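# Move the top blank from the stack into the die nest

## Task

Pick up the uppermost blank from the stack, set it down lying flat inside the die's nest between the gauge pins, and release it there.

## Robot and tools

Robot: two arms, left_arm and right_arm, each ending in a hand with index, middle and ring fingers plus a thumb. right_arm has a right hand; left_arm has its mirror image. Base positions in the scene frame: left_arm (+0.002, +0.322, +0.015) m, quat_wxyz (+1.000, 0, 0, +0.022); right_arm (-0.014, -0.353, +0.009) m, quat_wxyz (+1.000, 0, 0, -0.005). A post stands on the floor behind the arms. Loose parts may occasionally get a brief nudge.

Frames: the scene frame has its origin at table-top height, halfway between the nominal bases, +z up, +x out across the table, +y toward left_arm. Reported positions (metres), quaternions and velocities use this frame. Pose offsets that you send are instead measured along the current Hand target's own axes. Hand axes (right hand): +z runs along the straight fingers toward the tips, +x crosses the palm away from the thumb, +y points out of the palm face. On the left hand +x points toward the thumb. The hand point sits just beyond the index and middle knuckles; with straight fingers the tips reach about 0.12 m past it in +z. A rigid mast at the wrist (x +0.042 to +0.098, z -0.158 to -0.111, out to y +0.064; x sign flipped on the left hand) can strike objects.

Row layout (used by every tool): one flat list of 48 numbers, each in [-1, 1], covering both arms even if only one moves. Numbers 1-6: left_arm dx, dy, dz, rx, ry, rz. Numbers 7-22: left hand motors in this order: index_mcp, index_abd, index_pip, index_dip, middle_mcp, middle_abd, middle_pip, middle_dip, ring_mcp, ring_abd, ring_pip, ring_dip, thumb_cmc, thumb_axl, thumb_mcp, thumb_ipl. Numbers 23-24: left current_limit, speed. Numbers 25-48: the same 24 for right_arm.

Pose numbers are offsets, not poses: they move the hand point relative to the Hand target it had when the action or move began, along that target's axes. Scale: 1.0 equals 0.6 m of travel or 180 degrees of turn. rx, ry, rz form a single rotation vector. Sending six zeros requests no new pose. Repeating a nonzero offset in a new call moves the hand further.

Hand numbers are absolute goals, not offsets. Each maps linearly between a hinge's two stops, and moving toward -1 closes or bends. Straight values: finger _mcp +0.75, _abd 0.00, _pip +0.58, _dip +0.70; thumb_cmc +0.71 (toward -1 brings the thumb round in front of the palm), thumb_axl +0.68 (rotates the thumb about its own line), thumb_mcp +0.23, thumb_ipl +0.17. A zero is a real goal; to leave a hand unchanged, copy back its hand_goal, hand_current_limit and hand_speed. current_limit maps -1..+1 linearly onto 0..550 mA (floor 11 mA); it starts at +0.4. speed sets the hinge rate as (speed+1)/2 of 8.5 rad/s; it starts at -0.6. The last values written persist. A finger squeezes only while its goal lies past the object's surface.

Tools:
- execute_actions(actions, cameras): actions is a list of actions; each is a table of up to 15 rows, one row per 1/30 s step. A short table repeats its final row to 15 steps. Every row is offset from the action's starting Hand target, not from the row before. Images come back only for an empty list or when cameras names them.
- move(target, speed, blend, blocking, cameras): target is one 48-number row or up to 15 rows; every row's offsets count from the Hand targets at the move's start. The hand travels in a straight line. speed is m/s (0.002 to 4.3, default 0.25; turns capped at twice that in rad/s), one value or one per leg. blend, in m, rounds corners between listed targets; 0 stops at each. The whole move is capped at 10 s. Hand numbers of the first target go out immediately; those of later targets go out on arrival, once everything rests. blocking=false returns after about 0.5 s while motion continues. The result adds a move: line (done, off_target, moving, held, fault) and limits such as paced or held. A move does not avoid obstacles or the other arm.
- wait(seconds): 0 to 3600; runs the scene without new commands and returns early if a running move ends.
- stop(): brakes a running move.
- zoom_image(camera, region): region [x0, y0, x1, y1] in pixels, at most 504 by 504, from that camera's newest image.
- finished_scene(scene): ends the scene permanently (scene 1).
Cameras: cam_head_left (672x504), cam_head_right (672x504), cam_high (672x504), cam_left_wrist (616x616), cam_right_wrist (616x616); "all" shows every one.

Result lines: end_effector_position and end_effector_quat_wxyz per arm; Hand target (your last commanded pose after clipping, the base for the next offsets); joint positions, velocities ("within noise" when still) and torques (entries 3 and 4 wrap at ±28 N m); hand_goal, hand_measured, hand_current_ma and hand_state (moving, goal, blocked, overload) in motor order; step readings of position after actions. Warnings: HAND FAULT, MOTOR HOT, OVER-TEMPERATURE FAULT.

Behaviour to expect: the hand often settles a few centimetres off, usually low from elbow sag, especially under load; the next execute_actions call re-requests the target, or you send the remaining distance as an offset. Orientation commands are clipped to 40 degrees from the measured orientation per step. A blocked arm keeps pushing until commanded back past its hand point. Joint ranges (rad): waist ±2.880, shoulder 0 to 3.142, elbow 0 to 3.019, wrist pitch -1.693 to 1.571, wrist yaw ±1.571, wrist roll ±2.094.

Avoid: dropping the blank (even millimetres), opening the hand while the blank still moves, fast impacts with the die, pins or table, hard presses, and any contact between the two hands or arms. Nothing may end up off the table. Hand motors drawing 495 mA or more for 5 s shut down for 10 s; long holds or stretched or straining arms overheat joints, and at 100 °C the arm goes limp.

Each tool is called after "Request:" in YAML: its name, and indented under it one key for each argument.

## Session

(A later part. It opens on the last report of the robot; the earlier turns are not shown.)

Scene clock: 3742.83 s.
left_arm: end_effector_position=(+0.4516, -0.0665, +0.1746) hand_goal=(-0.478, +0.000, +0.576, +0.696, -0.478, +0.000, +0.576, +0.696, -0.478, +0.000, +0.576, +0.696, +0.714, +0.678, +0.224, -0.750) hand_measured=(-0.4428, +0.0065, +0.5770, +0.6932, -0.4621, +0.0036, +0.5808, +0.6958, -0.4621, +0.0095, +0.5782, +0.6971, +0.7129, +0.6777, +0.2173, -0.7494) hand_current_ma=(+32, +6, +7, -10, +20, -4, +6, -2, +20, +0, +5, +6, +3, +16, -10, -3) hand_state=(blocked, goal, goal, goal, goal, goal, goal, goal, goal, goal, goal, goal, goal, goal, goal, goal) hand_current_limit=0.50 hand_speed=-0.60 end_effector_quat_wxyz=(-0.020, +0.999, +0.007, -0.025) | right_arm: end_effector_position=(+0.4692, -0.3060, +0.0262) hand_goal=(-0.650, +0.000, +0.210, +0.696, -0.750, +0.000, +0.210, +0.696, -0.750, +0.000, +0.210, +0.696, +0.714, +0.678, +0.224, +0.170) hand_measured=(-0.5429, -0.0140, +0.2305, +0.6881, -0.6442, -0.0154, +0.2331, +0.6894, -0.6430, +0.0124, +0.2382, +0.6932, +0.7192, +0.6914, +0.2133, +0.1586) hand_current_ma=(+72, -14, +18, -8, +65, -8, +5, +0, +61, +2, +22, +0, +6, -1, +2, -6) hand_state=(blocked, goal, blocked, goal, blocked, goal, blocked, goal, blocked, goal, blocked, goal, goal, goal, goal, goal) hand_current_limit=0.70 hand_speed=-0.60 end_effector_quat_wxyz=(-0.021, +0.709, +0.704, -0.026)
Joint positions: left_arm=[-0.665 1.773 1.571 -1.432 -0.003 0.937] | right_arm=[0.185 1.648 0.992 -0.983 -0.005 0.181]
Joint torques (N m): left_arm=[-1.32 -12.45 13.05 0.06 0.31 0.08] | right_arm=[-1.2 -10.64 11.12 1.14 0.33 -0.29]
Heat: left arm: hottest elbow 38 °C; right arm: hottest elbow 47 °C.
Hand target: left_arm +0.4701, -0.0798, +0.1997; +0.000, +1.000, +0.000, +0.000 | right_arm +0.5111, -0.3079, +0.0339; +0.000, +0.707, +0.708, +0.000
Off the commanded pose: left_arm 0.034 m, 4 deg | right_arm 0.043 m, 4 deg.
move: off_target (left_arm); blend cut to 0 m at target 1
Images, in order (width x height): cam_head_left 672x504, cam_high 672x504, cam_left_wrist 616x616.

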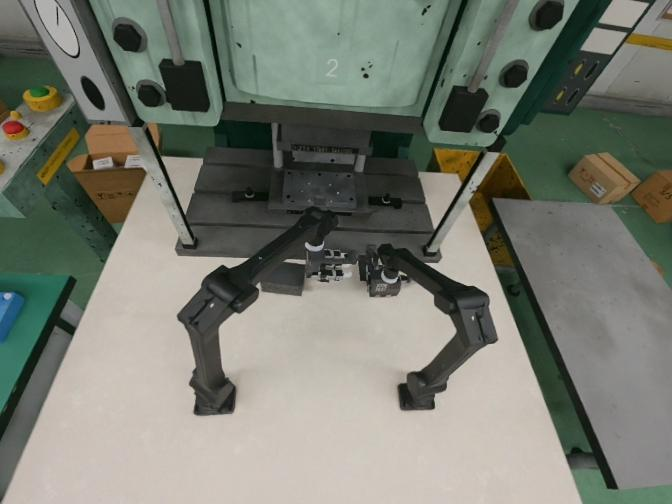

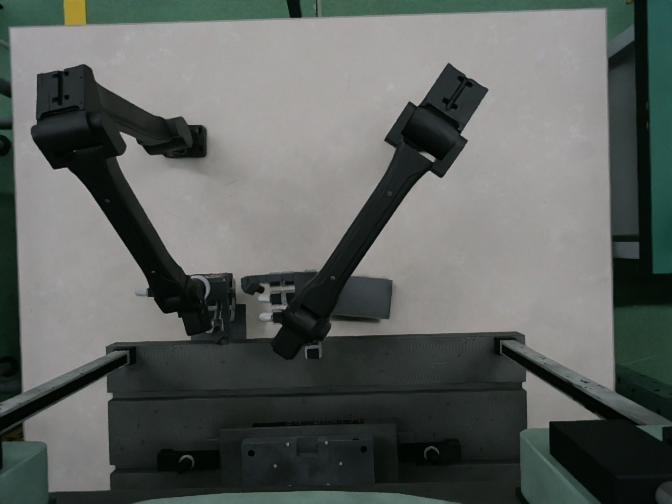

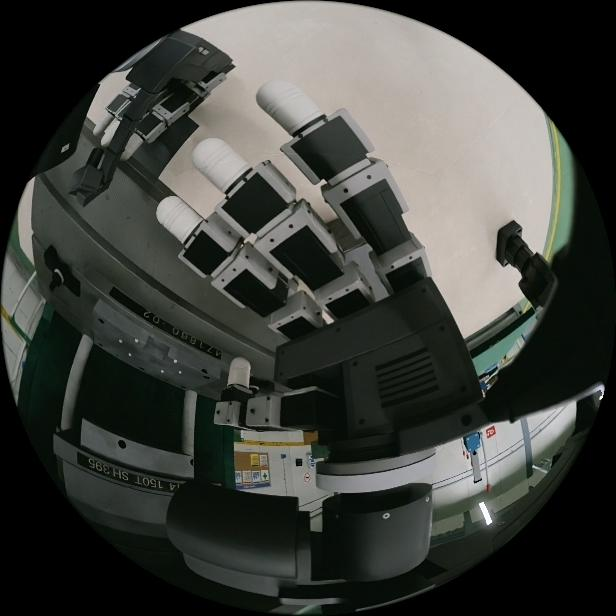

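Request:
zoom_image:
  camera: "cam_left_wrist"
  region: [60, 20, 260, 220]

Scaled by 2.520 from the camera's image (finer frame: 880x880).

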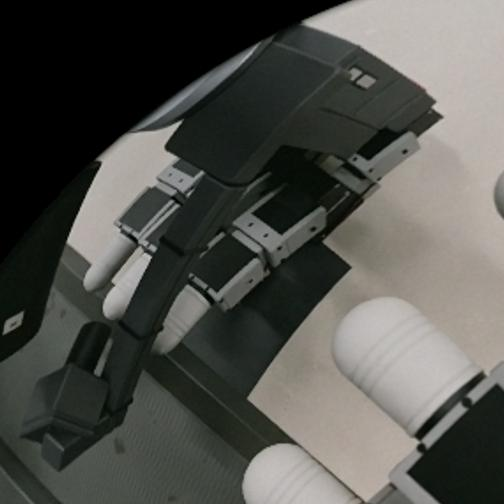

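Request:
move:
  target:
    - [0,0,0,0,0,0,-0.479,0,0.576,0.696,-0.479,0,0.576,0.696,-0.479,0,0.576,0.696,0.714,0.678,0.2247,-0.751,0.5,-0.6,0,-0.13,0,0,0,0,-0.54,0,0.21,0.696,-0.54,0,0.21,0.696,-0.54,0,0.21,0.696,0.714,0.678,0.2247,0.17,0.7,-0.6]
    - [0,0,0,0,0,0,-0.479,0,0.576,0.696,-0.479,0,0.576,0.696,-0.479,0,0.576,0.696,0.714,0.678,0.2247,-0.751,0.5,-0.6,0,-0.13,-0.08,0,0,0,-0.54,0,0.21,0.696,-0.54,0,0.21,0.696,-0.54,0,0.21,0.696,0.714,0.678,0.2247,0.17,0.7,-0.6]
    - [0,0,0,0,0,0,-0.479,0,0.576,0.696,-0.479,0,0.576,0.696,-0.479,0,0.576,0.696,0.714,0.678,0.2247,-0.751,0.5,-0.6,0,-0.13,-0.005,0,0,0,-0.54,0,0.21,0.696,-0.54,0,0.21,0.696,-0.54,0,0.21,0.696,0.714,0.678,0.2247,0.17,0.7,-0.6]
  speed: 0.05
  cameras: ["cam_left_wrist"]

Request:
zoom_image:
  camera: "cam_left_wrist"
  region: [60, 20, 260, 220]

Scene clock: 3784.20 s.
left_arm: end_effector_position=(+0.4516, -0.0665, +0.1746) hand_goal=(-0.478, +0.000, +0.576, +0.696, -0.478, +0.000, +0.576, +0.696, -0.478, +0.000, +0.576, +0.696, +0.714, +0.678, +0.224, -0.750) hand_measured=(-0.4428, +0.0051, +0.5757, +0.6932, -0.4633, +0.0021, +0.5821, +0.6971, -0.4621, +0.0095, +0.5782, +0.6971, +0.7129, +0.6777, +0.2183, -0.7494) hand_current_ma=(+32, +9, +9, -4, +22, -3, +10, -4, +18, -1, +6, +2, +6, +9, -11, -7) hand_state=(blocked, goal, goal, goal, goal, goal, goal, goal, goal, goal, goal, goal, goal, goal, goal, goal) hand_current_limit=0.50 hand_speed=-0.60 end_effector_quat_wxyz=(-0.020, +0.999, +0.006, -0.025) | right_arm: end_effector_position=(+0.4304, -0.3127, +0.0392) hand_goal=(-0.540, +0.000, +0.210, +0.696, -0.540, +0.000, +0.210, +0.696, -0.540, +0.000, +0.210, +0.696, +0.714, +0.678, +0.224, +0.170) hand_measured=(-0.5068, -0.0140, +0.2305, +0.6869, -0.5056, -0.0154, +0.2318, +0.6894, -0.5044, +0.0139, +0.2369, +0.6932, +0.7192, +0.6914, +0.2133, +0.1586) hand_current_ma=(+25, -12, +21, -9, +22, -3, +8, -7, +17, +1, +16, -4, +11, +1, +1, -7) hand_state=(blocked, goal, blocked, goal, blocked, goal, blocked, goal, blocked, goal, blocked, goal, goal, goal, goal, goal) hand_current_limit=0.70 hand_speed=-0.60 end_effector_quat_wxyz=(-0.003, +0.709, +0.705, -0.002)
Joint positions: left_arm=[-0.665 1.773 1.571 -1.432 -0.003 0.937] | right_arm=[0.186 1.506 0.846 -0.918 -0.002 0.181]
Joint torques (N m): left_arm=[-1.38 -12.69 13.04 0.13 0.33 0.12] | right_arm=[1.67 -11.11 6.32 0.5 0.16 0.02]
Heat: left arm: hottest elbow 45 °C; right arm: hottest elbow 47 °C.
Hand target: left_arm +0.4701, -0.0798, +0.1997; +0.000, +1.000, +0.000, +0.000 | right_arm +0.4330, -0.3079, +0.0369; +0.000, +0.707, +0.708, +0.000
Off the commanded pose: left_arm 0.034 m, 4 deg | right_arm 0.006 m, 1 deg.
move: done

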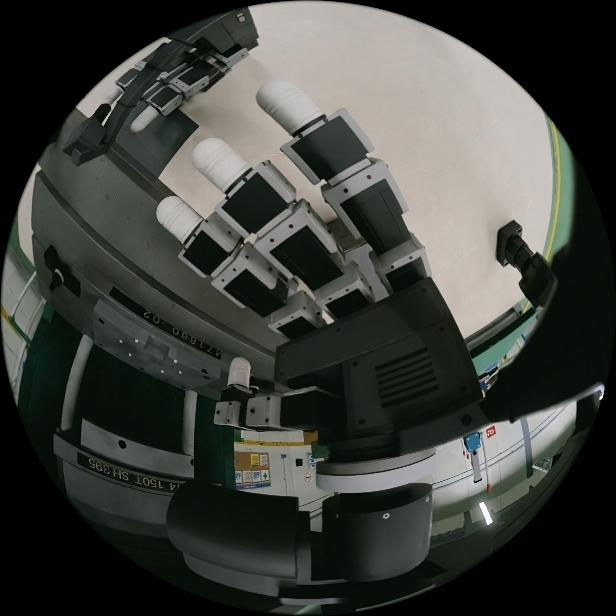

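Scaled by 2.520 from the camera's image (finer frame: 880x880).

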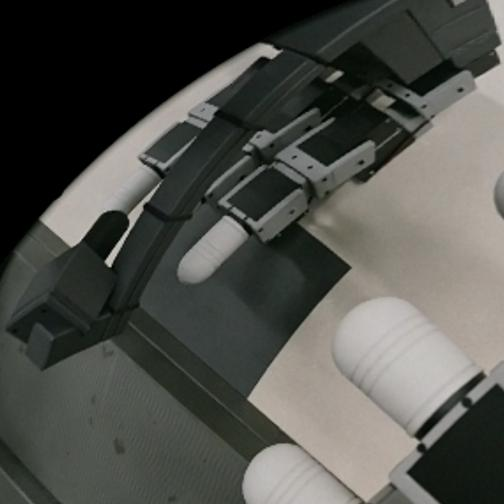

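Request:
move:
  target:
    - [0,0,0,0,0,0,-0.479,0,0.576,0.696,-0.479,0,0.576,0.696,-0.479,0,0.576,0.696,0.714,0.678,0.2247,-0.751,0.5,-0.6,0,0,0,0,0,0,-0.50,0,0.21,0.696,-0.50,0,0.21,0.696,-0.50,0,0.21,0.696,0.714,0.678,0.2247,0.17,0.7,-0.6]
    - [0,0,0,0,0,0,-0.479,0,0.576,0.696,-0.479,0,0.576,0.696,-0.479,0,0.576,0.696,0.714,0.678,0.2247,-0.751,0.5,-0.6,0,0,0.017,0,0,0,-0.50,0,0.21,0.696,-0.50,0,0.21,0.696,-0.50,0,0.21,0.696,0.714,0.678,0.2247,0.17,0.7,-0.6]
    - [0,0,0,0,0,0,-0.479,0,0.576,0.696,-0.479,0,0.576,0.696,-0.479,0,0.576,0.696,0.714,0.678,0.2247,-0.751,0.5,-0.6,0,0.078,0.017,0,0,0,-0.50,0,0.21,0.696,-0.50,0,0.21,0.696,-0.50,0,0.21,0.696,0.714,0.678,0.2247,0.17,0.7,-0.6]
  speed: 0.03
  cameras: ["cam_left_wrist"]

Request:
zoom_image:
  camera: "cam_left_wrist"
  region: [60, 20, 260, 220]

Scene clock: 3796.17 s.
left_arm: end_effector_position=(+0.4516, -0.0665, +0.1746) hand_goal=(-0.478, +0.000, +0.576, +0.696, -0.478, +0.000, +0.576, +0.696, -0.478, +0.000, +0.576, +0.696, +0.714, +0.678, +0.224, -0.750) hand_measured=(-0.4428, +0.0065, +0.5770, +0.6945, -0.4633, +0.0036, +0.5821, +0.6958, -0.4609, +0.0095, +0.5782, +0.6971, +0.7129, +0.6777, +0.2183, -0.7494) hand_current_ma=(+31, +4, +11, -12, +21, -5, +7, +5, +16, +1, +8, +4, +8, +10, -13, -7) hand_state=(blocked, goal, goal, goal, goal, goal, goal, goal, goal, goal, goal, goal, goal, goal, goal, goal) hand_current_limit=0.50 hand_speed=-0.60 end_effector_quat_wxyz=(-0.020, +0.999, +0.006, -0.025) | right_arm: end_effector_position=(+0.4687, -0.3064, +0.0313) hand_goal=(-0.500, +0.000, +0.210, +0.696, -0.500, +0.000, +0.210, +0.696, -0.500, +0.000, +0.210, +0.696, +0.714, +0.678, +0.224, +0.170) hand_measured=(-0.4802, -0.0154, +0.2318, +0.6881, -0.4802, -0.0140, +0.2318, +0.6894, -0.4790, +0.0139, +0.2344, +0.6932, +0.7192, +0.6914, +0.2133, +0.1586) hand_current_ma=(+19, -10, +16, -6, +11, -12, +11, -2, +9, +5, +18, -5, +14, +3, +5, -3) hand_state=(blocked, goal, blocked, goal, blocked, goal, blocked, goal, blocked, goal, blocked, goal, goal, goal, goal, goal) hand_current_limit=0.70 hand_speed=-0.60 end_effector_quat_wxyz=(+0.003, +0.709, +0.705, +0.004)
Joint positions: left_arm=[-0.665 1.773 1.571 -1.432 -0.003 0.937] | right_arm=[0.186 1.604 0.934 -0.891 0.001 0.181]
Joint torques (N m): left_arm=[-0.97 -12.4 12.96 0.08 0.31 0.11] | right_arm=[0.32 -10.87 8.57 -0.18 0.06 -0.17]
Heat: left arm: hottest elbow 46 °C; right arm: hottest elbow 44 °C.
Hand target: left_arm +0.4701, -0.0798, +0.1997; +0.000, +1.000, +0.000, +0.000 | right_arm +0.4798, -0.3079, +0.0267; +0.000, +0.707, +0.708, +0.000
Off the commanded pose: left_arm 0.034 m, 4 deg | right_arm 0.012 m, 1 deg.
move: off_target (right_arm)

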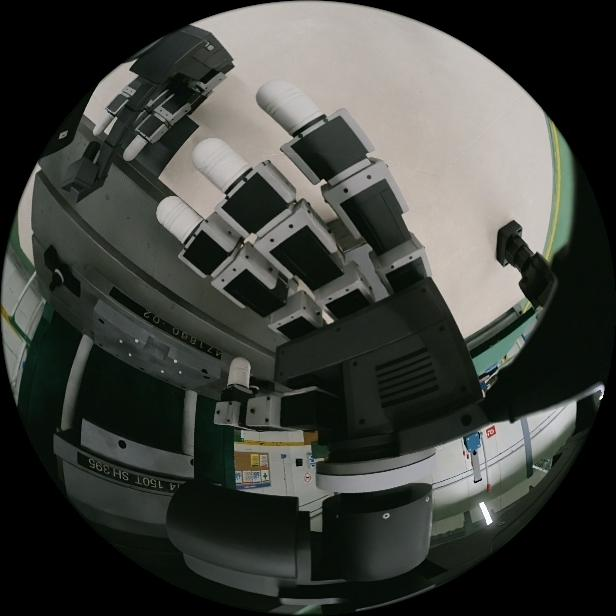

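Scaled by 2.520 from the camera's image (finer frame: 880x880).

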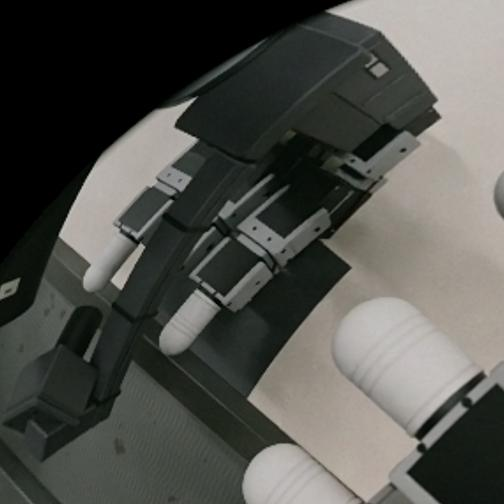

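Request:
move:
  target: [0,0,0,0,0,0,-0.479,0,0.576,0.696,-0.479,0,0.576,0.696,-0.479,0,0.576,0.696,0.714,0.678,0.2247,-0.751,0.5,-0.6,0,0,0,0,0,0,-0.80,0,0.21,0.696,-0.80,0,0.21,0.696,-0.80,0,0.21,0.696,0.714,0.678,0.2247,0.17,0.7,-0.95]
  speed: 0.03
  cameras: ["cam_left_wrist"]

Request:
zoom_image:
  camera: "cam_left_wrist"
  region: [60, 20, 260, 220]

Scene clock: 3805.30 s.
left_arm: end_effector_position=(+0.4516, -0.0665, +0.1746) hand_goal=(-0.478, +0.000, +0.576, +0.696, -0.478, +0.000, +0.576, +0.696, -0.478, +0.000, +0.576, +0.696, +0.714, +0.678, +0.224, -0.750) hand_measured=(-0.4428, +0.0065, +0.5770, +0.6932, -0.4633, +0.0036, +0.5808, +0.6958, -0.4621, +0.0109, +0.5782, +0.6971, +0.7129, +0.6767, +0.2183, -0.7494) hand_current_ma=(+32, +7, +8, -14, +22, -7, +9, -2, +16, -2, +7, +1, +4, +11, -17, -7) hand_state=(blocked, goal, goal, goal, goal, goal, goal, goal, goal, goal, goal, goal, goal, goal, goal, goal) hand_current_limit=0.50 hand_speed=-0.60 end_effector_quat_wxyz=(-0.020, +0.999, +0.006, -0.025) | right_arm: end_effector_position=(+0.4686, -0.3064, +0.0311) hand_goal=(-0.800, +0.000, +0.210, +0.696, -0.800, +0.000, +0.210, +0.696, -0.800, +0.000, +0.210, +0.696, +0.714, +0.678, +0.224, +0.170) hand_measured=(-0.4802, -0.0140, +0.2318, +0.6881, -0.4814, -0.0169, +0.2318, +0.6894, -0.4814, +0.0139, +0.2369, +0.6932, +0.7192, +0.6914, +0.2133, +0.1586) hand_current_ma=(+68, -9, +16, -11, +71, -2, +12, +0, +58, +3, +12, -1, +7, +3, -4, -10) hand_state=(moving, goal, blocked, goal, moving, goal, blocked, goal, moving, goal, blocked, goal, goal, goal, goal, goal) hand_current_limit=0.70 hand_speed=-0.95 end_effector_quat_wxyz=(+0.003, +0.709, +0.705, +0.003)
Joint positions: left_arm=[-0.665 1.773 1.571 -1.432 -0.003 0.937] | right_arm=[0.186 1.604 0.934 -0.892 0.001 0.181]
Joint torques (N m): left_arm=[-1.38 -12.57 12.96 0.08 0.32 0.1] | right_arm=[0.21 -10.7 8.51 -0.27 0.05 -0.18]
Heat: left arm: hottest elbow 47 °C; right arm: hottest elbow 43 °C.
Hand target: left_arm +0.4701, -0.0798, +0.1997; +0.000, +1.000, +0.000, +0.000 | right_arm +0.4798, -0.3079, +0.0266; +0.000, +0.707, +0.708, +0.000
Off the commanded pose: left_arm 0.034 m, 4 deg | right_arm 0.012 m, 1 deg.
move: done

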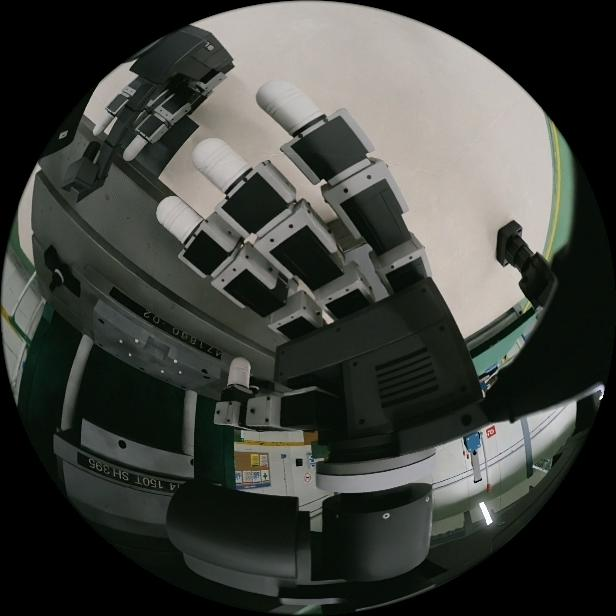

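Scaled by 2.520 from the camera's image (finer frame: 880x880).

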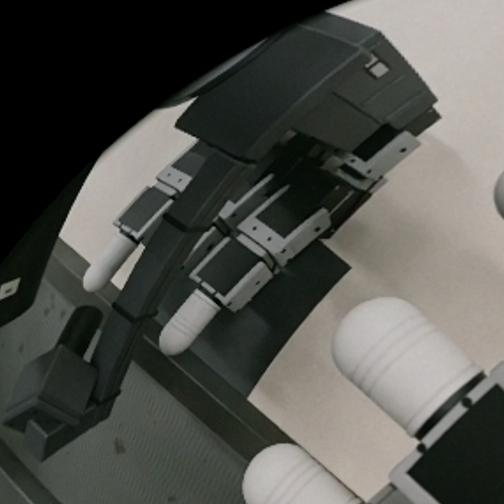

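Request:
wait:
  seconds: 1.5
  cameras: ["cam_left_wrist"]

Request:
zoom_image:
  camera: "cam_left_wrist"
  region: [60, 20, 260, 220]

Scene clock: 3809.67 s.
left_arm: end_effector_position=(+0.4516, -0.0665, +0.1746) hand_goal=(-0.478, +0.000, +0.576, +0.696, -0.478, +0.000, +0.576, +0.696, -0.478, +0.000, +0.576, +0.696, +0.714, +0.678, +0.224, -0.750) hand_measured=(-0.4428, +0.0065, +0.5770, +0.6932, -0.4633, +0.0036, +0.5808, +0.6958, -0.4621, +0.0095, +0.5782, +0.6971, +0.7129, +0.6777, +0.2183, -0.7485) hand_current_ma=(+32, +5, +7, -7, +19, -1, +7, -1, +24, -1, +9, +5, +4, +6, -7, -4) hand_state=(blocked, goal, goal, goal, goal, goal, goal, goal, goal, goal, goal, goal, goal, goal, goal, goal) hand_current_limit=0.50 hand_speed=-0.60 end_effector_quat_wxyz=(-0.020, +0.999, +0.006, -0.025) | right_arm: end_effector_position=(+0.4663, -0.3063, +0.0243) hand_goal=(-0.800, +0.000, +0.210, +0.696, -0.800, +0.000, +0.210, +0.696, -0.800, +0.000, +0.210, +0.696, +0.714, +0.678, +0.224, +0.170) hand_measured=(-0.7057, -0.0140, +0.2318, +0.6881, -0.7070, -0.0154, +0.2331, +0.6894, -0.7094, +0.0124, +0.2369, +0.6932, +0.7192, +0.6914, +0.2123, +0.1586) hand_current_ma=(+62, -11, +15, -9, +53, -12, +10, +8, +59, -1, +15, -12, +6, +2, +13, -4) hand_state=(blocked, goal, blocked, goal, blocked, goal, blocked, goal, blocked, goal, blocked, goal, goal, goal, goal, goal) hand_current_limit=0.70 hand_speed=-0.95 end_effector_quat_wxyz=(-0.002, +0.707, +0.707, -0.004)
Joint positions: left_arm=[-0.665 1.773 1.571 -1.432 -0.003 0.937] | right_arm=[0.186 1.619 0.934 -0.895 0 0.176]
Joint torques (N m): left_arm=[-1.38 -12.4 13 0.1 0.34 0.1] | right_arm=[0.26 -12.51 8.34 -0.08 0.07 -0.13]
Heat: left arm: hottest elbow 47 °C; right arm: hottest elbow 42 °C.
Hand target: left_arm +0.4701, -0.0798, +0.1997; +0.000, +1.000, +0.000, +0.000 | right_arm +0.4798, -0.3079, +0.0267; +0.000, +0.707, +0.708, +0.000
Off the commanded pose: left_arm 0.034 m, 4 deg | right_arm 0.014 m, 1 deg.
wait: 1.50 s; at rest from the start

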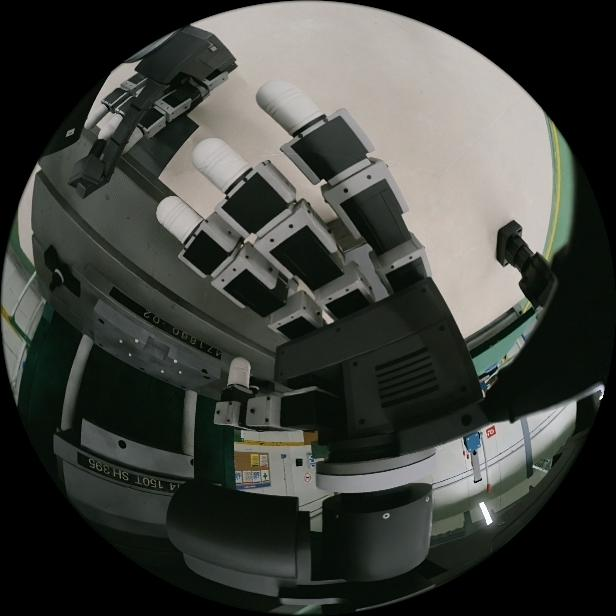

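Scaled by 2.520 from the camera's image (finer frame: 880x880).

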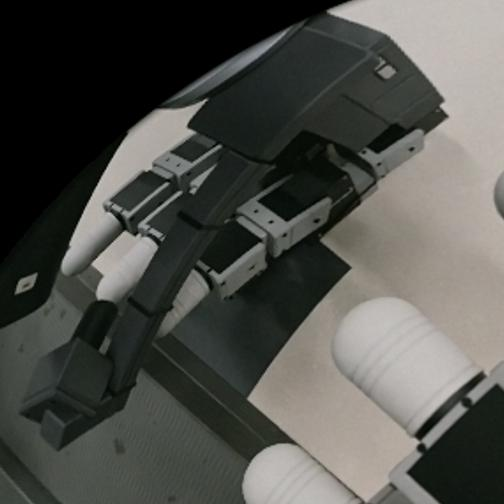

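Request:
move:
  target:
    - [0,0,0,0,0,0,-0.479,0,0.576,0.696,-0.479,0,0.576,0.696,-0.479,0,0.576,0.696,0.714,0.678,0.2247,-0.751,0.5,-0.6,0,-0.1,0,0,0,0,-0.54,0,0.21,0.696,-0.54,0,0.21,0.696,-0.54,0,0.21,0.696,0.714,0.678,0.2247,0.17,0.5,-0.6]
    - [0.0,0.0,-0.1,0,0,0,-0.479,0,0.576,0.696,-0.479,0,0.576,0.696,-0.479,0,0.576,0.696,0.714,0.678,0.2247,-0.751,0.5,-0.6,0,-0.1,-0.28,0,0,0,-0.54,0,0.21,0.696,-0.54,0,0.21,0.696,-0.54,0,0.21,0.696,0.714,0.678,0.2247,0.17,0.5,-0.6]
  speed: 0.1
  cameras: ["cam_high","cam_head_right"]

Request:
zoom_image:
  camera: "cam_high"
  region: [0, 0, 240, 180]

Request:
zoom_image:
  camera: "cam_high"
  region: [150, 270, 270, 350]

Scene clock: 3858.80 s.
left_arm: end_effector_position=(+0.4584, -0.0714, +0.2295) hand_goal=(-0.478, +0.000, +0.576, +0.696, -0.478, +0.000, +0.576, +0.696, -0.478, +0.000, +0.576, +0.696, +0.714, +0.678, +0.224, -0.750) hand_measured=(-0.4441, +0.0065, +0.5770, +0.6932, -0.4633, +0.0036, +0.5808, +0.6958, -0.4621, +0.0109, +0.5782, +0.6971, +0.7129, +0.6777, +0.2183, -0.7485) hand_current_ma=(+32, +1, +4, -9, +26, -7, +6, +1, +19, -2, +7, -2, +7, +11, -7, -5) hand_state=(blocked, goal, goal, goal, goal, goal, goal, goal, goal, goal, goal, goal, goal, goal, goal, goal) hand_current_limit=0.50 hand_speed=-0.60 end_effector_quat_wxyz=(-0.018, +1.000, +0.006, -0.023) | right_arm: end_effector_position=(+0.4096, -0.3144, +0.1738) hand_goal=(-0.540, +0.000, +0.210, +0.696, -0.540, +0.000, +0.210, +0.696, -0.540, +0.000, +0.210, +0.696, +0.714, +0.678, +0.224, +0.170) hand_measured=(-0.5056, -0.0140, +0.2305, +0.6881, -0.5044, -0.0140, +0.2318, +0.6894, -0.5031, +0.0124, +0.2357, +0.6945, +0.7192, +0.6925, +0.2123, +0.1586) hand_current_ma=(+24, -8, +14, -7, +17, -6, +6, +0, +10, -2, +12, +1, +6, +6, -2, -7) hand_state=(blocked, goal, blocked, goal, blocked, goal, blocked, goal, blocked, goal, blocked, goal, goal, goal, goal, goal) hand_current_limit=0.50 hand_speed=-0.60 end_effector_quat_wxyz=(-0.010, +0.707, +0.707, -0.015)
Joint positions: left_arm=[-0.665 1.773 1.715 -1.571 -0.003 0.938] | right_arm=[0.191 1.294 1.035 -1.347 0 0.182]
Joint torques (N m): left_arm=[-1.32 -13.27 13.03 -0.42 0.33 0.11] | right_arm=[1.61 -11.22 10.77 -0.44 0.05 0.1]
Heat: left arm: hottest elbow 49 °C; right arm: hottest elbow 39 °C.
Hand target: left_arm +0.4701, -0.0798, +0.2598; +0.000, +1.000, +0.000, +0.000 | right_arm +0.4197, -0.3081, +0.1946; +0.000, +0.707, +0.708, +0.000
Off the commanded pose: left_arm 0.034 m, 3 deg | right_arm 0.024 m, 2 deg.
move: off_target (left_arm, right_arm)
Images, in order (width x height): cam_head_right 672x504, cam_high 672x504.

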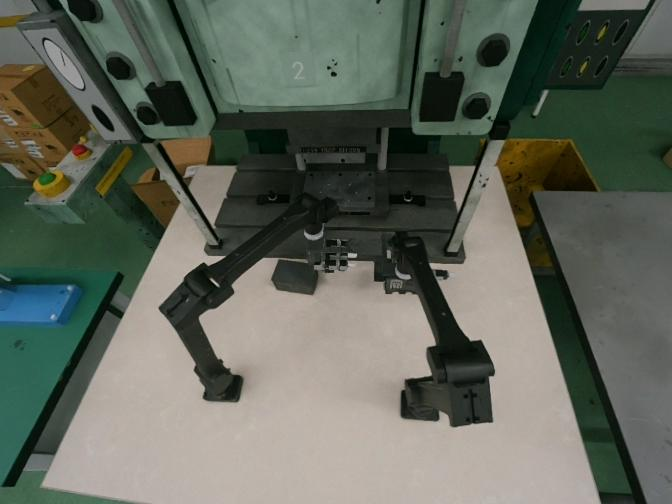

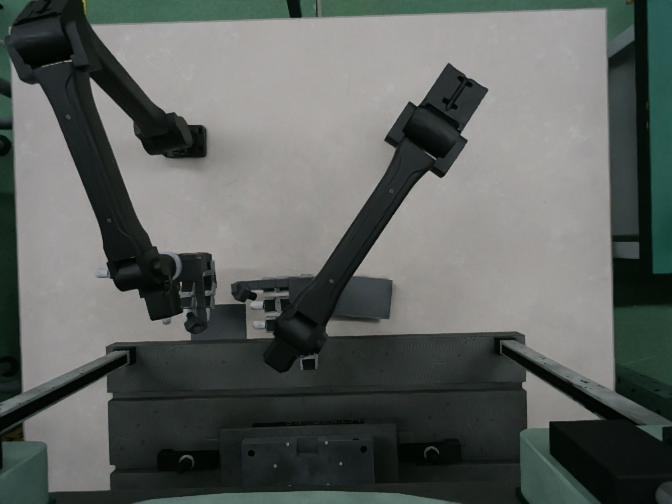

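Scaled by 2.100 from the camera's image (finer frame: 960x720).

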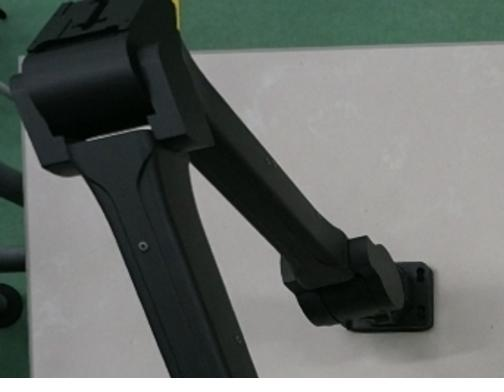

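Scaled by 4.200 from the camera's image (finer frame: 960x720).

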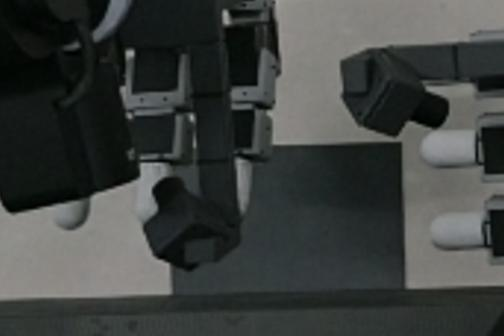

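Request:
move:
  target:
    - [0,-0.15,-0.1,0,0,0,-0.479,0,0.576,0.696,-0.479,0,0.576,0.696,-0.479,0,0.576,0.696,0.714,0.678,0.2247,-0.751,0.5,-0.6,0,0,-0.13,0,0,0,-0.54,0,0.21,0.696,-0.54,0,0.21,0.696,-0.54,0,0.21,0.696,0.714,0.678,0.2247,0.17,0.5,-0.6]
    - [-0.15,-0.55,-0.2,0,0,0,-0.479,0,0.576,0.696,-0.479,0,0.576,0.696,-0.479,0,0.576,0.696,0.714,0.678,0.2247,-0.751,0.5,-0.6,0,0,-0.13,0,0,0,-0.54,0,0.21,0.696,-0.54,0,0.21,0.696,-0.54,0,0.21,0.696,0.714,0.678,0.2247,0.17,0.5,-0.6]
  speed: 0.2
  cameras: ["cam_high","cam_head_left","cam_head_right"]

Scene clock: 3927.23 s.
left_arm: end_effector_position=(+0.3854, +0.2510, +0.3799) hand_goal=(-0.478, +0.000, +0.576, +0.696, -0.478, +0.000, +0.576, +0.696, -0.478, +0.000, +0.576, +0.696, +0.714, +0.678, +0.224, -0.750) hand_measured=(-0.4428, +0.0021, +0.5757, +0.6945, -0.4621, -0.0023, +0.5808, +0.6958, -0.4621, +0.0021, +0.5782, +0.6971, +0.7167, +0.6820, +0.2173, -0.7485) hand_current_ma=(+33, +5, +7, -6, +22, -8, +9, +0, +15, -8, +6, +2, +10, +12, -15, -9) hand_state=(blocked, goal, goal, goal, goal, goal, goal, goal, goal, goal, goal, goal, goal, goal, goal, goal) hand_current_limit=0.50 hand_speed=-0.60 end_effector_quat_wxyz=(+0.011, +0.998, +0.008, +0.066) | right_arm: end_effector_position=(+0.4136, -0.3137, +0.2533) hand_goal=(-0.540, +0.000, +0.210, +0.696, -0.540, +0.000, +0.210, +0.696, -0.540, +0.000, +0.210, +0.696, +0.714, +0.678, +0.224, +0.170) hand_measured=(-0.5031, -0.0154, +0.2305, +0.6881, -0.5044, -0.0154, +0.2318, +0.6894, -0.5019, +0.0139, +0.2357, +0.6932, +0.7192, +0.6914, +0.2133, +0.1586) hand_current_ma=(+24, -10, +13, -11, +17, -4, +9, -5, +19, -1, +15, -5, +5, +3, +1, -6) hand_state=(blocked, goal, blocked, goal, blocked, goal, blocked, goal, blocked, goal, blocked, goal, goal, goal, goal, goal) hand_current_limit=0.50 hand_speed=-0.60 end_effector_quat_wxyz=(-0.009, +0.707, +0.707, -0.013)
Joint positions: left_arm=[0.007 1.225 1.477 -1.692 0.027 1.605] | right_arm=[0.191 1.27 1.223 -1.555 0 0.182]
Joint torques (N m): left_arm=[-1.44 -6.83 8.21 -0.13 0.42 0.06] | right_arm=[1.67 -10.64 10.93 -0.46 0.07 0.08]
Heat: left arm: hottest elbow 48 °C; right arm: hottest elbow 42 °C.
Hand target: left_arm +0.3801, +0.2501, +0.3799; +0.000, +1.000, +0.000, +0.000 | right_arm +0.4198, -0.3081, +0.2728; +0.000, +0.707, +0.708, +0.000
Off the commanded pose: left_arm 0.005 m, 8 deg | right_arm 0.021 m, 2 deg.
joint sent to its limit (left arm) — joint 4 (wrist pitch), lower limit. The joint targets are off in orientation, not in position.
move: off_target (left_arm, right_arm)
Images, in order (width x height): cam_head_left 672x504, cam_head_right 672x504, cam_high 672x504.

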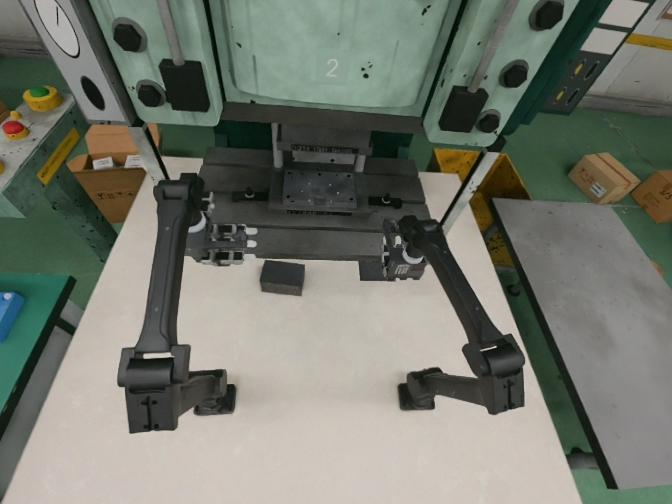

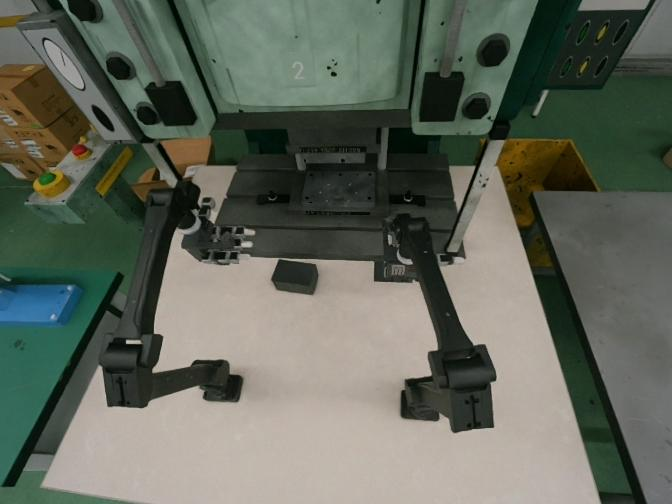

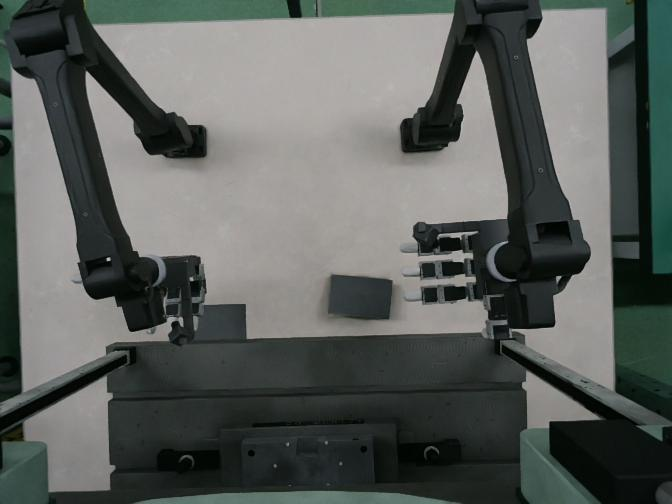

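Request:
move:
  target: [0,0,0,0,0,0,-0.479,0,0.576,0.696,-0.479,0,0.576,0.696,-0.479,0,0.576,0.696,0.714,0.678,0.2247,-0.751,0.5,-0.6,0.172,0.149,0,0,0,-0.5,0.753,0,0.576,0.696,0.753,0,0.576,0.696,-0.40,0,-0.479,0.696,0.714,0.678,0.2247,0.17,0.7,-0.6]
  speed: 0.2
  cameras: ["cam_high","cam_right_wrist"]

Scene clock: 3999.50 s.
left_arm: end_effector_position=(+0.3854, +0.2509, +0.3799) hand_goal=(-0.478, +0.000, +0.576, +0.696, -0.478, +0.000, +0.576, +0.696, -0.478, +0.000, +0.576, +0.696, +0.714, +0.678, +0.224, -0.750) hand_measured=(-0.4428, +0.0021, +0.5770, +0.6945, -0.4633, -0.0008, +0.5821, +0.6958, -0.4621, +0.0021, +0.5782, +0.6971, +0.7167, +0.6830, +0.2183, -0.7494) hand_current_ma=(+31, +2, +5, -13, +25, -10, +5, +3, +19, -2, +10, +1, +9, +12, -12, -6) hand_state=(blocked, goal, goal, goal, goal, goal, goal, goal, goal, goal, goal, goal, goal, goal, goal, goal) hand_current_limit=0.50 hand_speed=-0.60 end_effector_quat_wxyz=(+0.011, +0.998, +0.007, +0.066) | right_arm: end_effector_position=(+0.4991, -0.2052, +0.2584) hand_goal=(+0.754, +0.000, +0.576, +0.696, +0.754, +0.000, +0.576, +0.696, -0.400, +0.000, -0.478, +0.696, +0.714, +0.678, +0.224, +0.170) hand_measured=(+0.7438, -0.0110, +0.5757, +0.6869, +0.7438, -0.0140, +0.5795, +0.6894, -0.3572, +0.0168, -0.4585, +0.6932, +0.7205, +0.6914, +0.2133, +0.1586) hand_current_ma=(+6, -11, +10, -14, -4, +0, -3, -1, +17, +2, +8, -4, +11, +1, +2, -1) hand_state=(goal, goal, goal, goal, goal, goal, goal, goal, blocked, goal, goal, goal, goal, goal, goal, goal) hand_current_limit=0.70 hand_speed=-0.60 end_effector_quat_wxyz=(-0.012, +0.004, +1.000, -0.002)
Joint positions: left_arm=[0.007 1.225 1.477 -1.692 0.027 1.606] | right_arm=[0.14 1.645 1.632 -1.581 0.001 -1.433]
Joint torques (N m): left_arm=[-1.32 -6.83 8.21 -0.16 0.42 0.06] | right_arm=[0.62 -15.56 11.47 -0.73 -0.23 -0.11]
Heat: left arm: hottest elbow 41 °C; right arm: hottest elbow 47 °C.
Hand target: left_arm +0.3801, +0.2501, +0.3799; +0.000, +1.000, +0.000, +0.000 | right_arm +0.5089, -0.2048, +0.2727; +0.000, -0.001, +1.000, +0.000
Off the commanded pose: left_arm 0.005 m, 8 deg | right_arm 0.018 m, 2 deg.
joint sent to its limit (left arm) — joint 4 (wrist pitch), lower limit. The joint targets are off in orientation, not in position.
move: off_target (right_arm)

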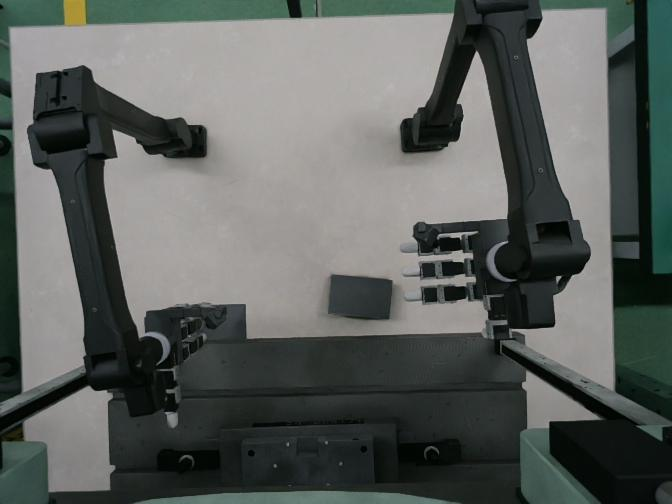

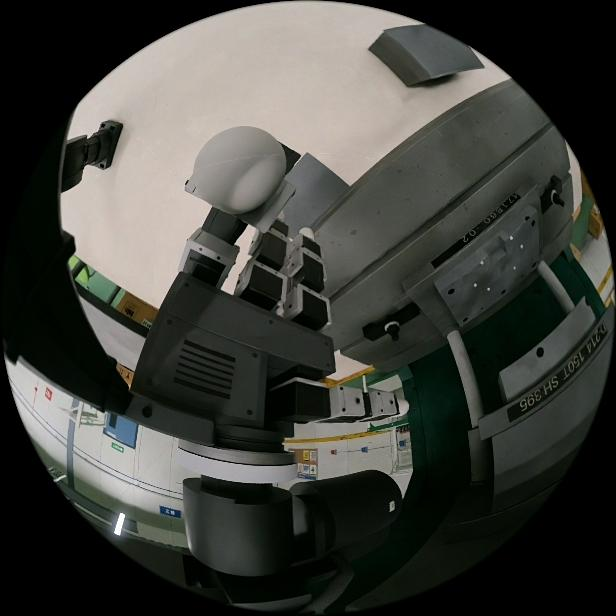

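Request:
move:
  target: [0,0,0,0,0,0,-0.479,0,0.576,0.696,-0.479,0,0.576,0.696,-0.479,0,0.576,0.696,0.714,0.678,0.2247,-0.751,0.5,-0.6,-0.015,0,0.2883,0,0,0,0.753,0,0.576,0.696,0.753,0,0.576,0.696,-0.40,0,-0.479,0.696,0.714,0.678,0.2247,0.17,0.7,-0.6]
  speed: 0.08
  cameras: ["cam_high","cam_right_wrist"]

Scene clock: 4027.53 s.
left_arm: end_effector_position=(+0.3854, +0.2509, +0.3799) hand_goal=(-0.478, +0.000, +0.576, +0.696, -0.478, +0.000, +0.576, +0.696, -0.478, +0.000, +0.576, +0.696, +0.714, +0.678, +0.224, -0.750) hand_measured=(-0.4441, +0.0021, +0.5770, +0.6932, -0.4621, -0.0008, +0.5808, +0.6958, -0.4621, +0.0021, +0.5782, +0.6971, +0.7167, +0.6820, +0.2173, -0.7485) hand_current_ma=(+38, +6, +6, -11, +22, -4, +7, +1, +22, -6, +14, +4, +13, +13, -17, -8) hand_state=(blocked, goal, goal, goal, goal, goal, goal, goal, goal, goal, goal, goal, goal, goal, goal, goal) hand_current_limit=0.50 hand_speed=-0.60 end_effector_quat_wxyz=(+0.011, +0.998, +0.007, +0.066) | right_arm: end_effector_position=(+0.5183, -0.2023, +0.1354) hand_goal=(+0.754, +0.000, +0.576, +0.696, +0.754, +0.000, +0.576, +0.696, -0.400, +0.000, -0.478, +0.696, +0.714, +0.678, +0.224, +0.170) hand_measured=(+0.7450, -0.1268, +0.5808, +0.6869, +0.7486, -0.0799, +0.5834, +0.6907, -0.3548, +0.0197, -0.4598, +0.6932, +0.7205, +0.6904, +0.2113, +0.1586) hand_current_ma=(+5, -57, +11, -10, +2, -31, +1, -1, +23, +13, +10, -4, +4, +3, -3, -5) hand_state=(goal, blocked, goal, goal, goal, blocked, goal, goal, blocked, goal, goal, goal, goal, goal, goal, goal) hand_current_limit=0.70 hand_speed=-0.60 end_effector_quat_wxyz=(+0.017, +0.003, +1.000, +0.002)
Joint positions: left_arm=[0.007 1.225 1.477 -1.692 0.027 1.606] | right_arm=[0.14 1.714 1.387 -1.209 0 -1.436]
Joint torques (N m): left_arm=[-1.32 -6.65 8.16 -0.21 0.41 0.03] | right_arm=[0.26 -13.1 5.39 1.29 -0.13 -0.12]
Heat: left arm: hottest elbow 40 °C; right arm: hottest elbow 49 °C.
Hand target: left_arm +0.3801, +0.2501, +0.3799; +0.000, +1.000, +0.000, +0.000 | right_arm +0.5180, -0.2047, +0.0997; +0.000, -0.001, +1.000, +0.000
Off the commanded pose: left_arm 0.005 m, 8 deg | right_arm 0.036 m, 2 deg.
joint sent to its limit (left arm) — joint 4 (wrist pitch), lower limit. The joint targets are off in orientation, not in position.
move: off_target (right_arm)

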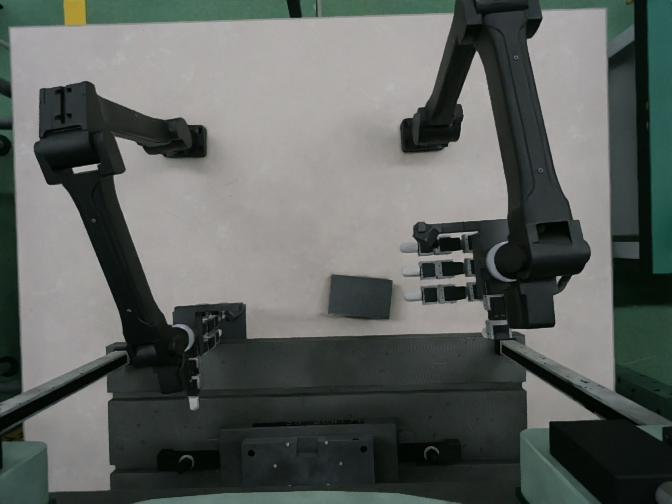

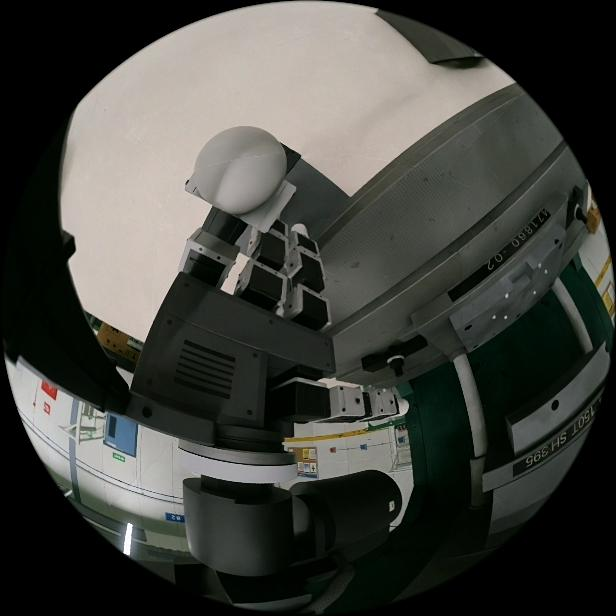

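Request:
move:
  target:
    - [0,0,0,0,0,0,-0.479,0,0.576,0.696,-0.479,0,0.576,0.696,-0.479,0,0.576,0.696,0.714,0.678,0.2247,-0.751,0.5,-0.6,0.1895,0.1352,0,0,0,0.1111,0.753,0,0.576,0.696,0.753,0,0.576,0.696,-0.40,0,-0.479,0.696,0.714,0.678,0.2247,0.17,0.7,-0.6]
    - [0,0,0,0,0,0,-0.479,0,0.576,0.696,-0.479,0,0.576,0.696,-0.479,0,0.576,0.696,0.714,0.678,0.2247,-0.751,0.5,-0.6,0.4008,0.3128,0,0,0,0.2222,0.753,0,0.576,0.696,0.753,0,0.576,0.696,-0.40,0,-0.479,0.696,0.714,0.678,0.2247,0.17,0.7,-0.6]
  speed: 0.12
  blend: 0.03
  cameras: ["cam_high"]

Scene clock: 4041.73 s.
left_arm: end_effector_position=(+0.3854, +0.2509, +0.3799) hand_goal=(-0.478, +0.000, +0.576, +0.696, -0.478, +0.000, +0.576, +0.696, -0.478, +0.000, +0.576, +0.696, +0.714, +0.678, +0.224, -0.750) hand_measured=(-0.4428, +0.0021, +0.5770, +0.6932, -0.4621, -0.0008, +0.5821, +0.6958, -0.4621, +0.0007, +0.5782, +0.6971, +0.7167, +0.6830, +0.2173, -0.7494) hand_current_ma=(+33, +6, +12, -11, +17, -8, +9, +1, +15, -1, +8, +5, +9, +11, -10, -11) hand_state=(blocked, goal, goal, goal, goal, goal, goal, goal, goal, goal, goal, goal, goal, goal, goal, goal) hand_current_limit=0.50 hand_speed=-0.60 end_effector_quat_wxyz=(+0.011, +0.998, +0.007, +0.066) | right_arm: end_effector_position=(+0.2915, -0.0103, +0.1339) hand_goal=(+0.754, +0.000, +0.576, +0.696, +0.754, +0.000, +0.576, +0.696, -0.400, +0.000, -0.478, +0.696, +0.714, +0.678, +0.224, +0.170) hand_measured=(+0.7064, +0.1164, +0.5475, +0.6920, +0.7945, +0.2512, +0.6334, +0.7225, -0.3548, +0.0124, -0.4585, +0.6932, +0.7255, +0.6914, +0.2123, +0.1586) hand_current_ma=(-18, +30, -6, -7, +24, +111, +29, +15, +26, -6, +16, -2, +8, +0, +6, -4) hand_state=(blocked, blocked, blocked, goal, blocked, blocked, blocked, blocked, blocked, goal, goal, goal, goal, goal, goal, goal) hand_current_limit=0.70 hand_speed=-0.60 end_effector_quat_wxyz=(+0.022, +0.339, +0.940, +0.031)
Joint positions: left_arm=[0.007 1.225 1.477 -1.692 0.027 1.606] | right_arm=[0.918 1.348 0.946 -1.095 0.023 0.028]
Joint torques (N m): left_arm=[-1.32 -7.12 8.23 -0.18 0.41 0.06] | right_arm=[1.49 -7.53 4.71 -0.03 -0.85 0.13]
Heat: left arm: hottest elbow 40 °C; right arm: hottest elbow 45 °C.
Hand target: left_arm +0.3801, +0.2501, +0.3799; +0.000, +1.000, +0.000, +0.000 | right_arm +0.2773, -0.0174, +0.0997; +0.000, +0.341, +0.940, +0.000
Off the commanded pose: left_arm 0.005 m, 8 deg | right_arm 0.038 m, 4 deg.
joint sent to its limit (left arm) — joint 4 (wrist pitch), lower limit. The joint targets are off in orientation, not in position.
move: off_target (right_arm)

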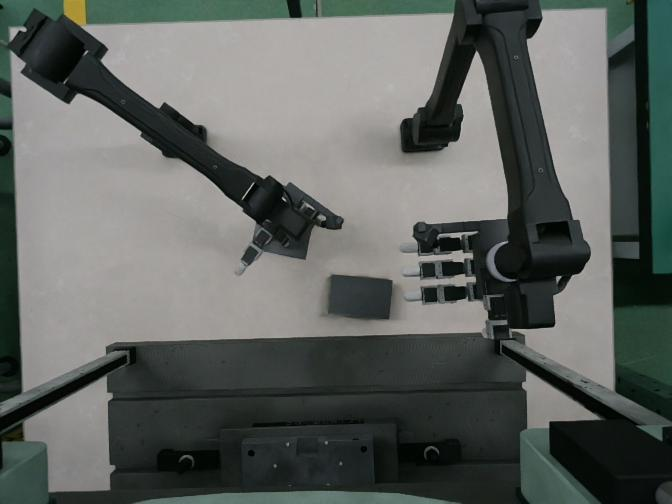

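Request:
move:
  target:
    - [0,0,0,0,0,0,-0.479,0,0.576,0.696,-0.479,0,0.576,0.696,-0.479,0,0.576,0.696,0.714,0.678,0.2247,-0.751,0.5,-0.6,0.2656,-0.0273,0,0,0,0.1111,0.753,0,0.576,0.696,0.753,0,0.576,0.696,-0.40,0,-0.479,0.696,0.714,0.678,0.2247,0.17,0.7,-0.6]
    - [0,0,0,0,0,0,-0.479,0,0.576,0.696,-0.479,0,0.576,0.696,-0.479,0,0.576,0.696,0.714,0.678,0.2247,-0.751,0.5,-0.6,0.4597,-0.1652,0,0,0,0.1944,0.753,0,0.576,0.696,0.753,0,0.576,0.696,-0.40,0,-0.479,0.696,0.714,0.678,0.2247,0.17,0.7,-0.6]
  speed: 0.12
  blend: 0.03
  cameras: ["cam_high","cam_head_left"]

Scene clock: 4056.00 s.
left_arm: end_effector_position=(+0.3854, +0.2509, +0.3799) hand_goal=(-0.478, +0.000, +0.576, +0.696, -0.478, +0.000, +0.576, +0.696, -0.478, +0.000, +0.576, +0.696, +0.714, +0.678, +0.224, -0.750) hand_measured=(-0.4428, +0.0036, +0.5770, +0.6945, -0.4633, -0.0023, +0.5808, +0.6958, -0.4621, +0.0007, +0.5782, +0.6971, +0.7167, +0.6820, +0.2183, -0.7485) hand_current_ma=(+35, +6, +7, -11, +20, -8, +9, +3, +16, -4, +12, +3, +12, +13, -9, -8) hand_state=(blocked, goal, goal, goal, goal, goal, goal, goal, goal, goal, goal, goal, goal, goal, goal, goal) hand_current_limit=0.50 hand_speed=-0.60 end_effector_quat_wxyz=(+0.011, +0.998, +0.007, +0.066) | right_arm: end_effector_position=(+0.0094, +0.0869, +0.1208) hand_goal=(+0.754, +0.000, +0.576, +0.696, +0.754, +0.000, +0.576, +0.696, -0.400, +0.000, -0.478, +0.696, +0.714, +0.678, +0.224, +0.170) hand_measured=(+0.5243, +0.1457, +0.4076, +0.6232, +0.5822, +0.2981, +0.4294, +0.6181, -0.3548, +0.0124, -0.4585, +0.6945, +0.7255, +0.6914, +0.2113, +0.1586) hand_current_ma=(-161, +43, -106, -44, -119, +124, -95, -39, +25, -3, +8, +5, +12, +0, +3, -8) hand_state=(blocked, blocked, blocked, blocked, blocked, blocked, blocked, blocked, blocked, goal, goal, goal, goal, goal, goal, goal) hand_current_limit=0.70 hand_speed=-0.60 end_effector_quat_wxyz=(-0.012, +0.603, +0.797, +0.027)
Joint positions: left_arm=[0.007 1.225 1.477 -1.692 0.027 1.606] | right_arm=[1.737 1.545 1.133 -1.104 0.022 1.451]
Joint torques (N m): left_arm=[-1.96 -6.83 8.2 -0.16 0.4 0.06] | right_arm=[1.44 -9.58 7.47 -0.54 -0.67 0.16]
Heat: left arm: hottest elbow 39 °C; right arm: hottest elbow 43 °C.
Hand target: left_arm +0.3801, +0.2501, +0.3799; +0.000, +1.000, +0.000, +0.000 | right_arm +0.0023, +0.0837, +0.0997; +0.000, +0.608, +0.794, +0.000
Off the commanded pose: left_arm 0.005 m, 8 deg | right_arm 0.023 m, 3 deg.
joint sent to its limit (left arm) — joint 4 (wrist pitch), lower limit. The joint targets are off in orientation, not in position.
move: off_target (right_arm)
Images, in order (width x height): cam_head_left 672x504, cam_high 672x504.

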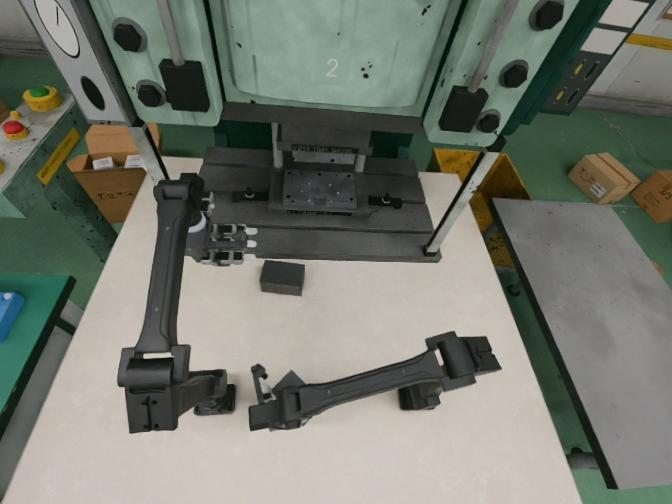

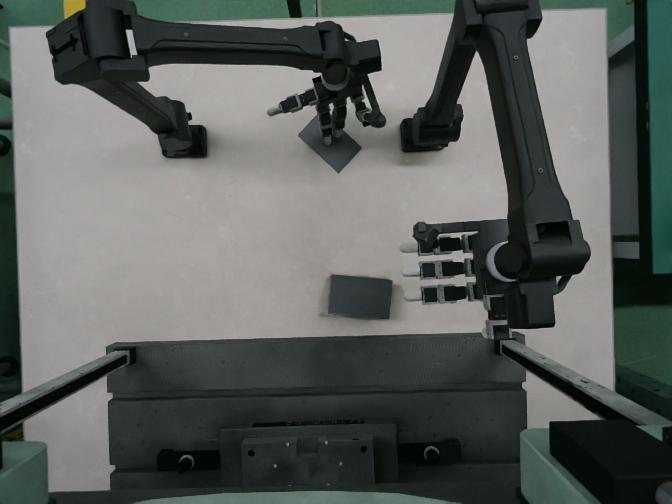

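Request:
zoom_image:
  camera: "cam_high"
  region: [250, 0, 450, 200]

Scaled by 2.520 from the camera's image (finer frame: 960x720).

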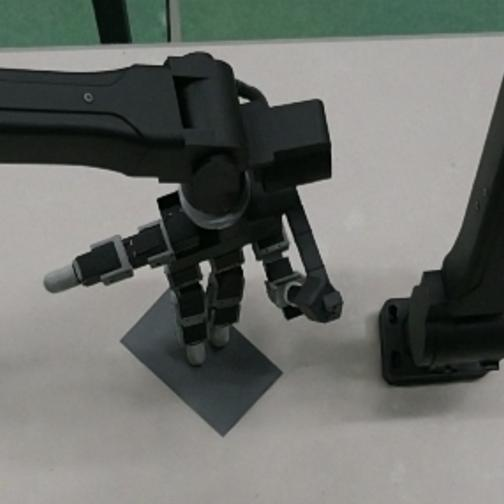

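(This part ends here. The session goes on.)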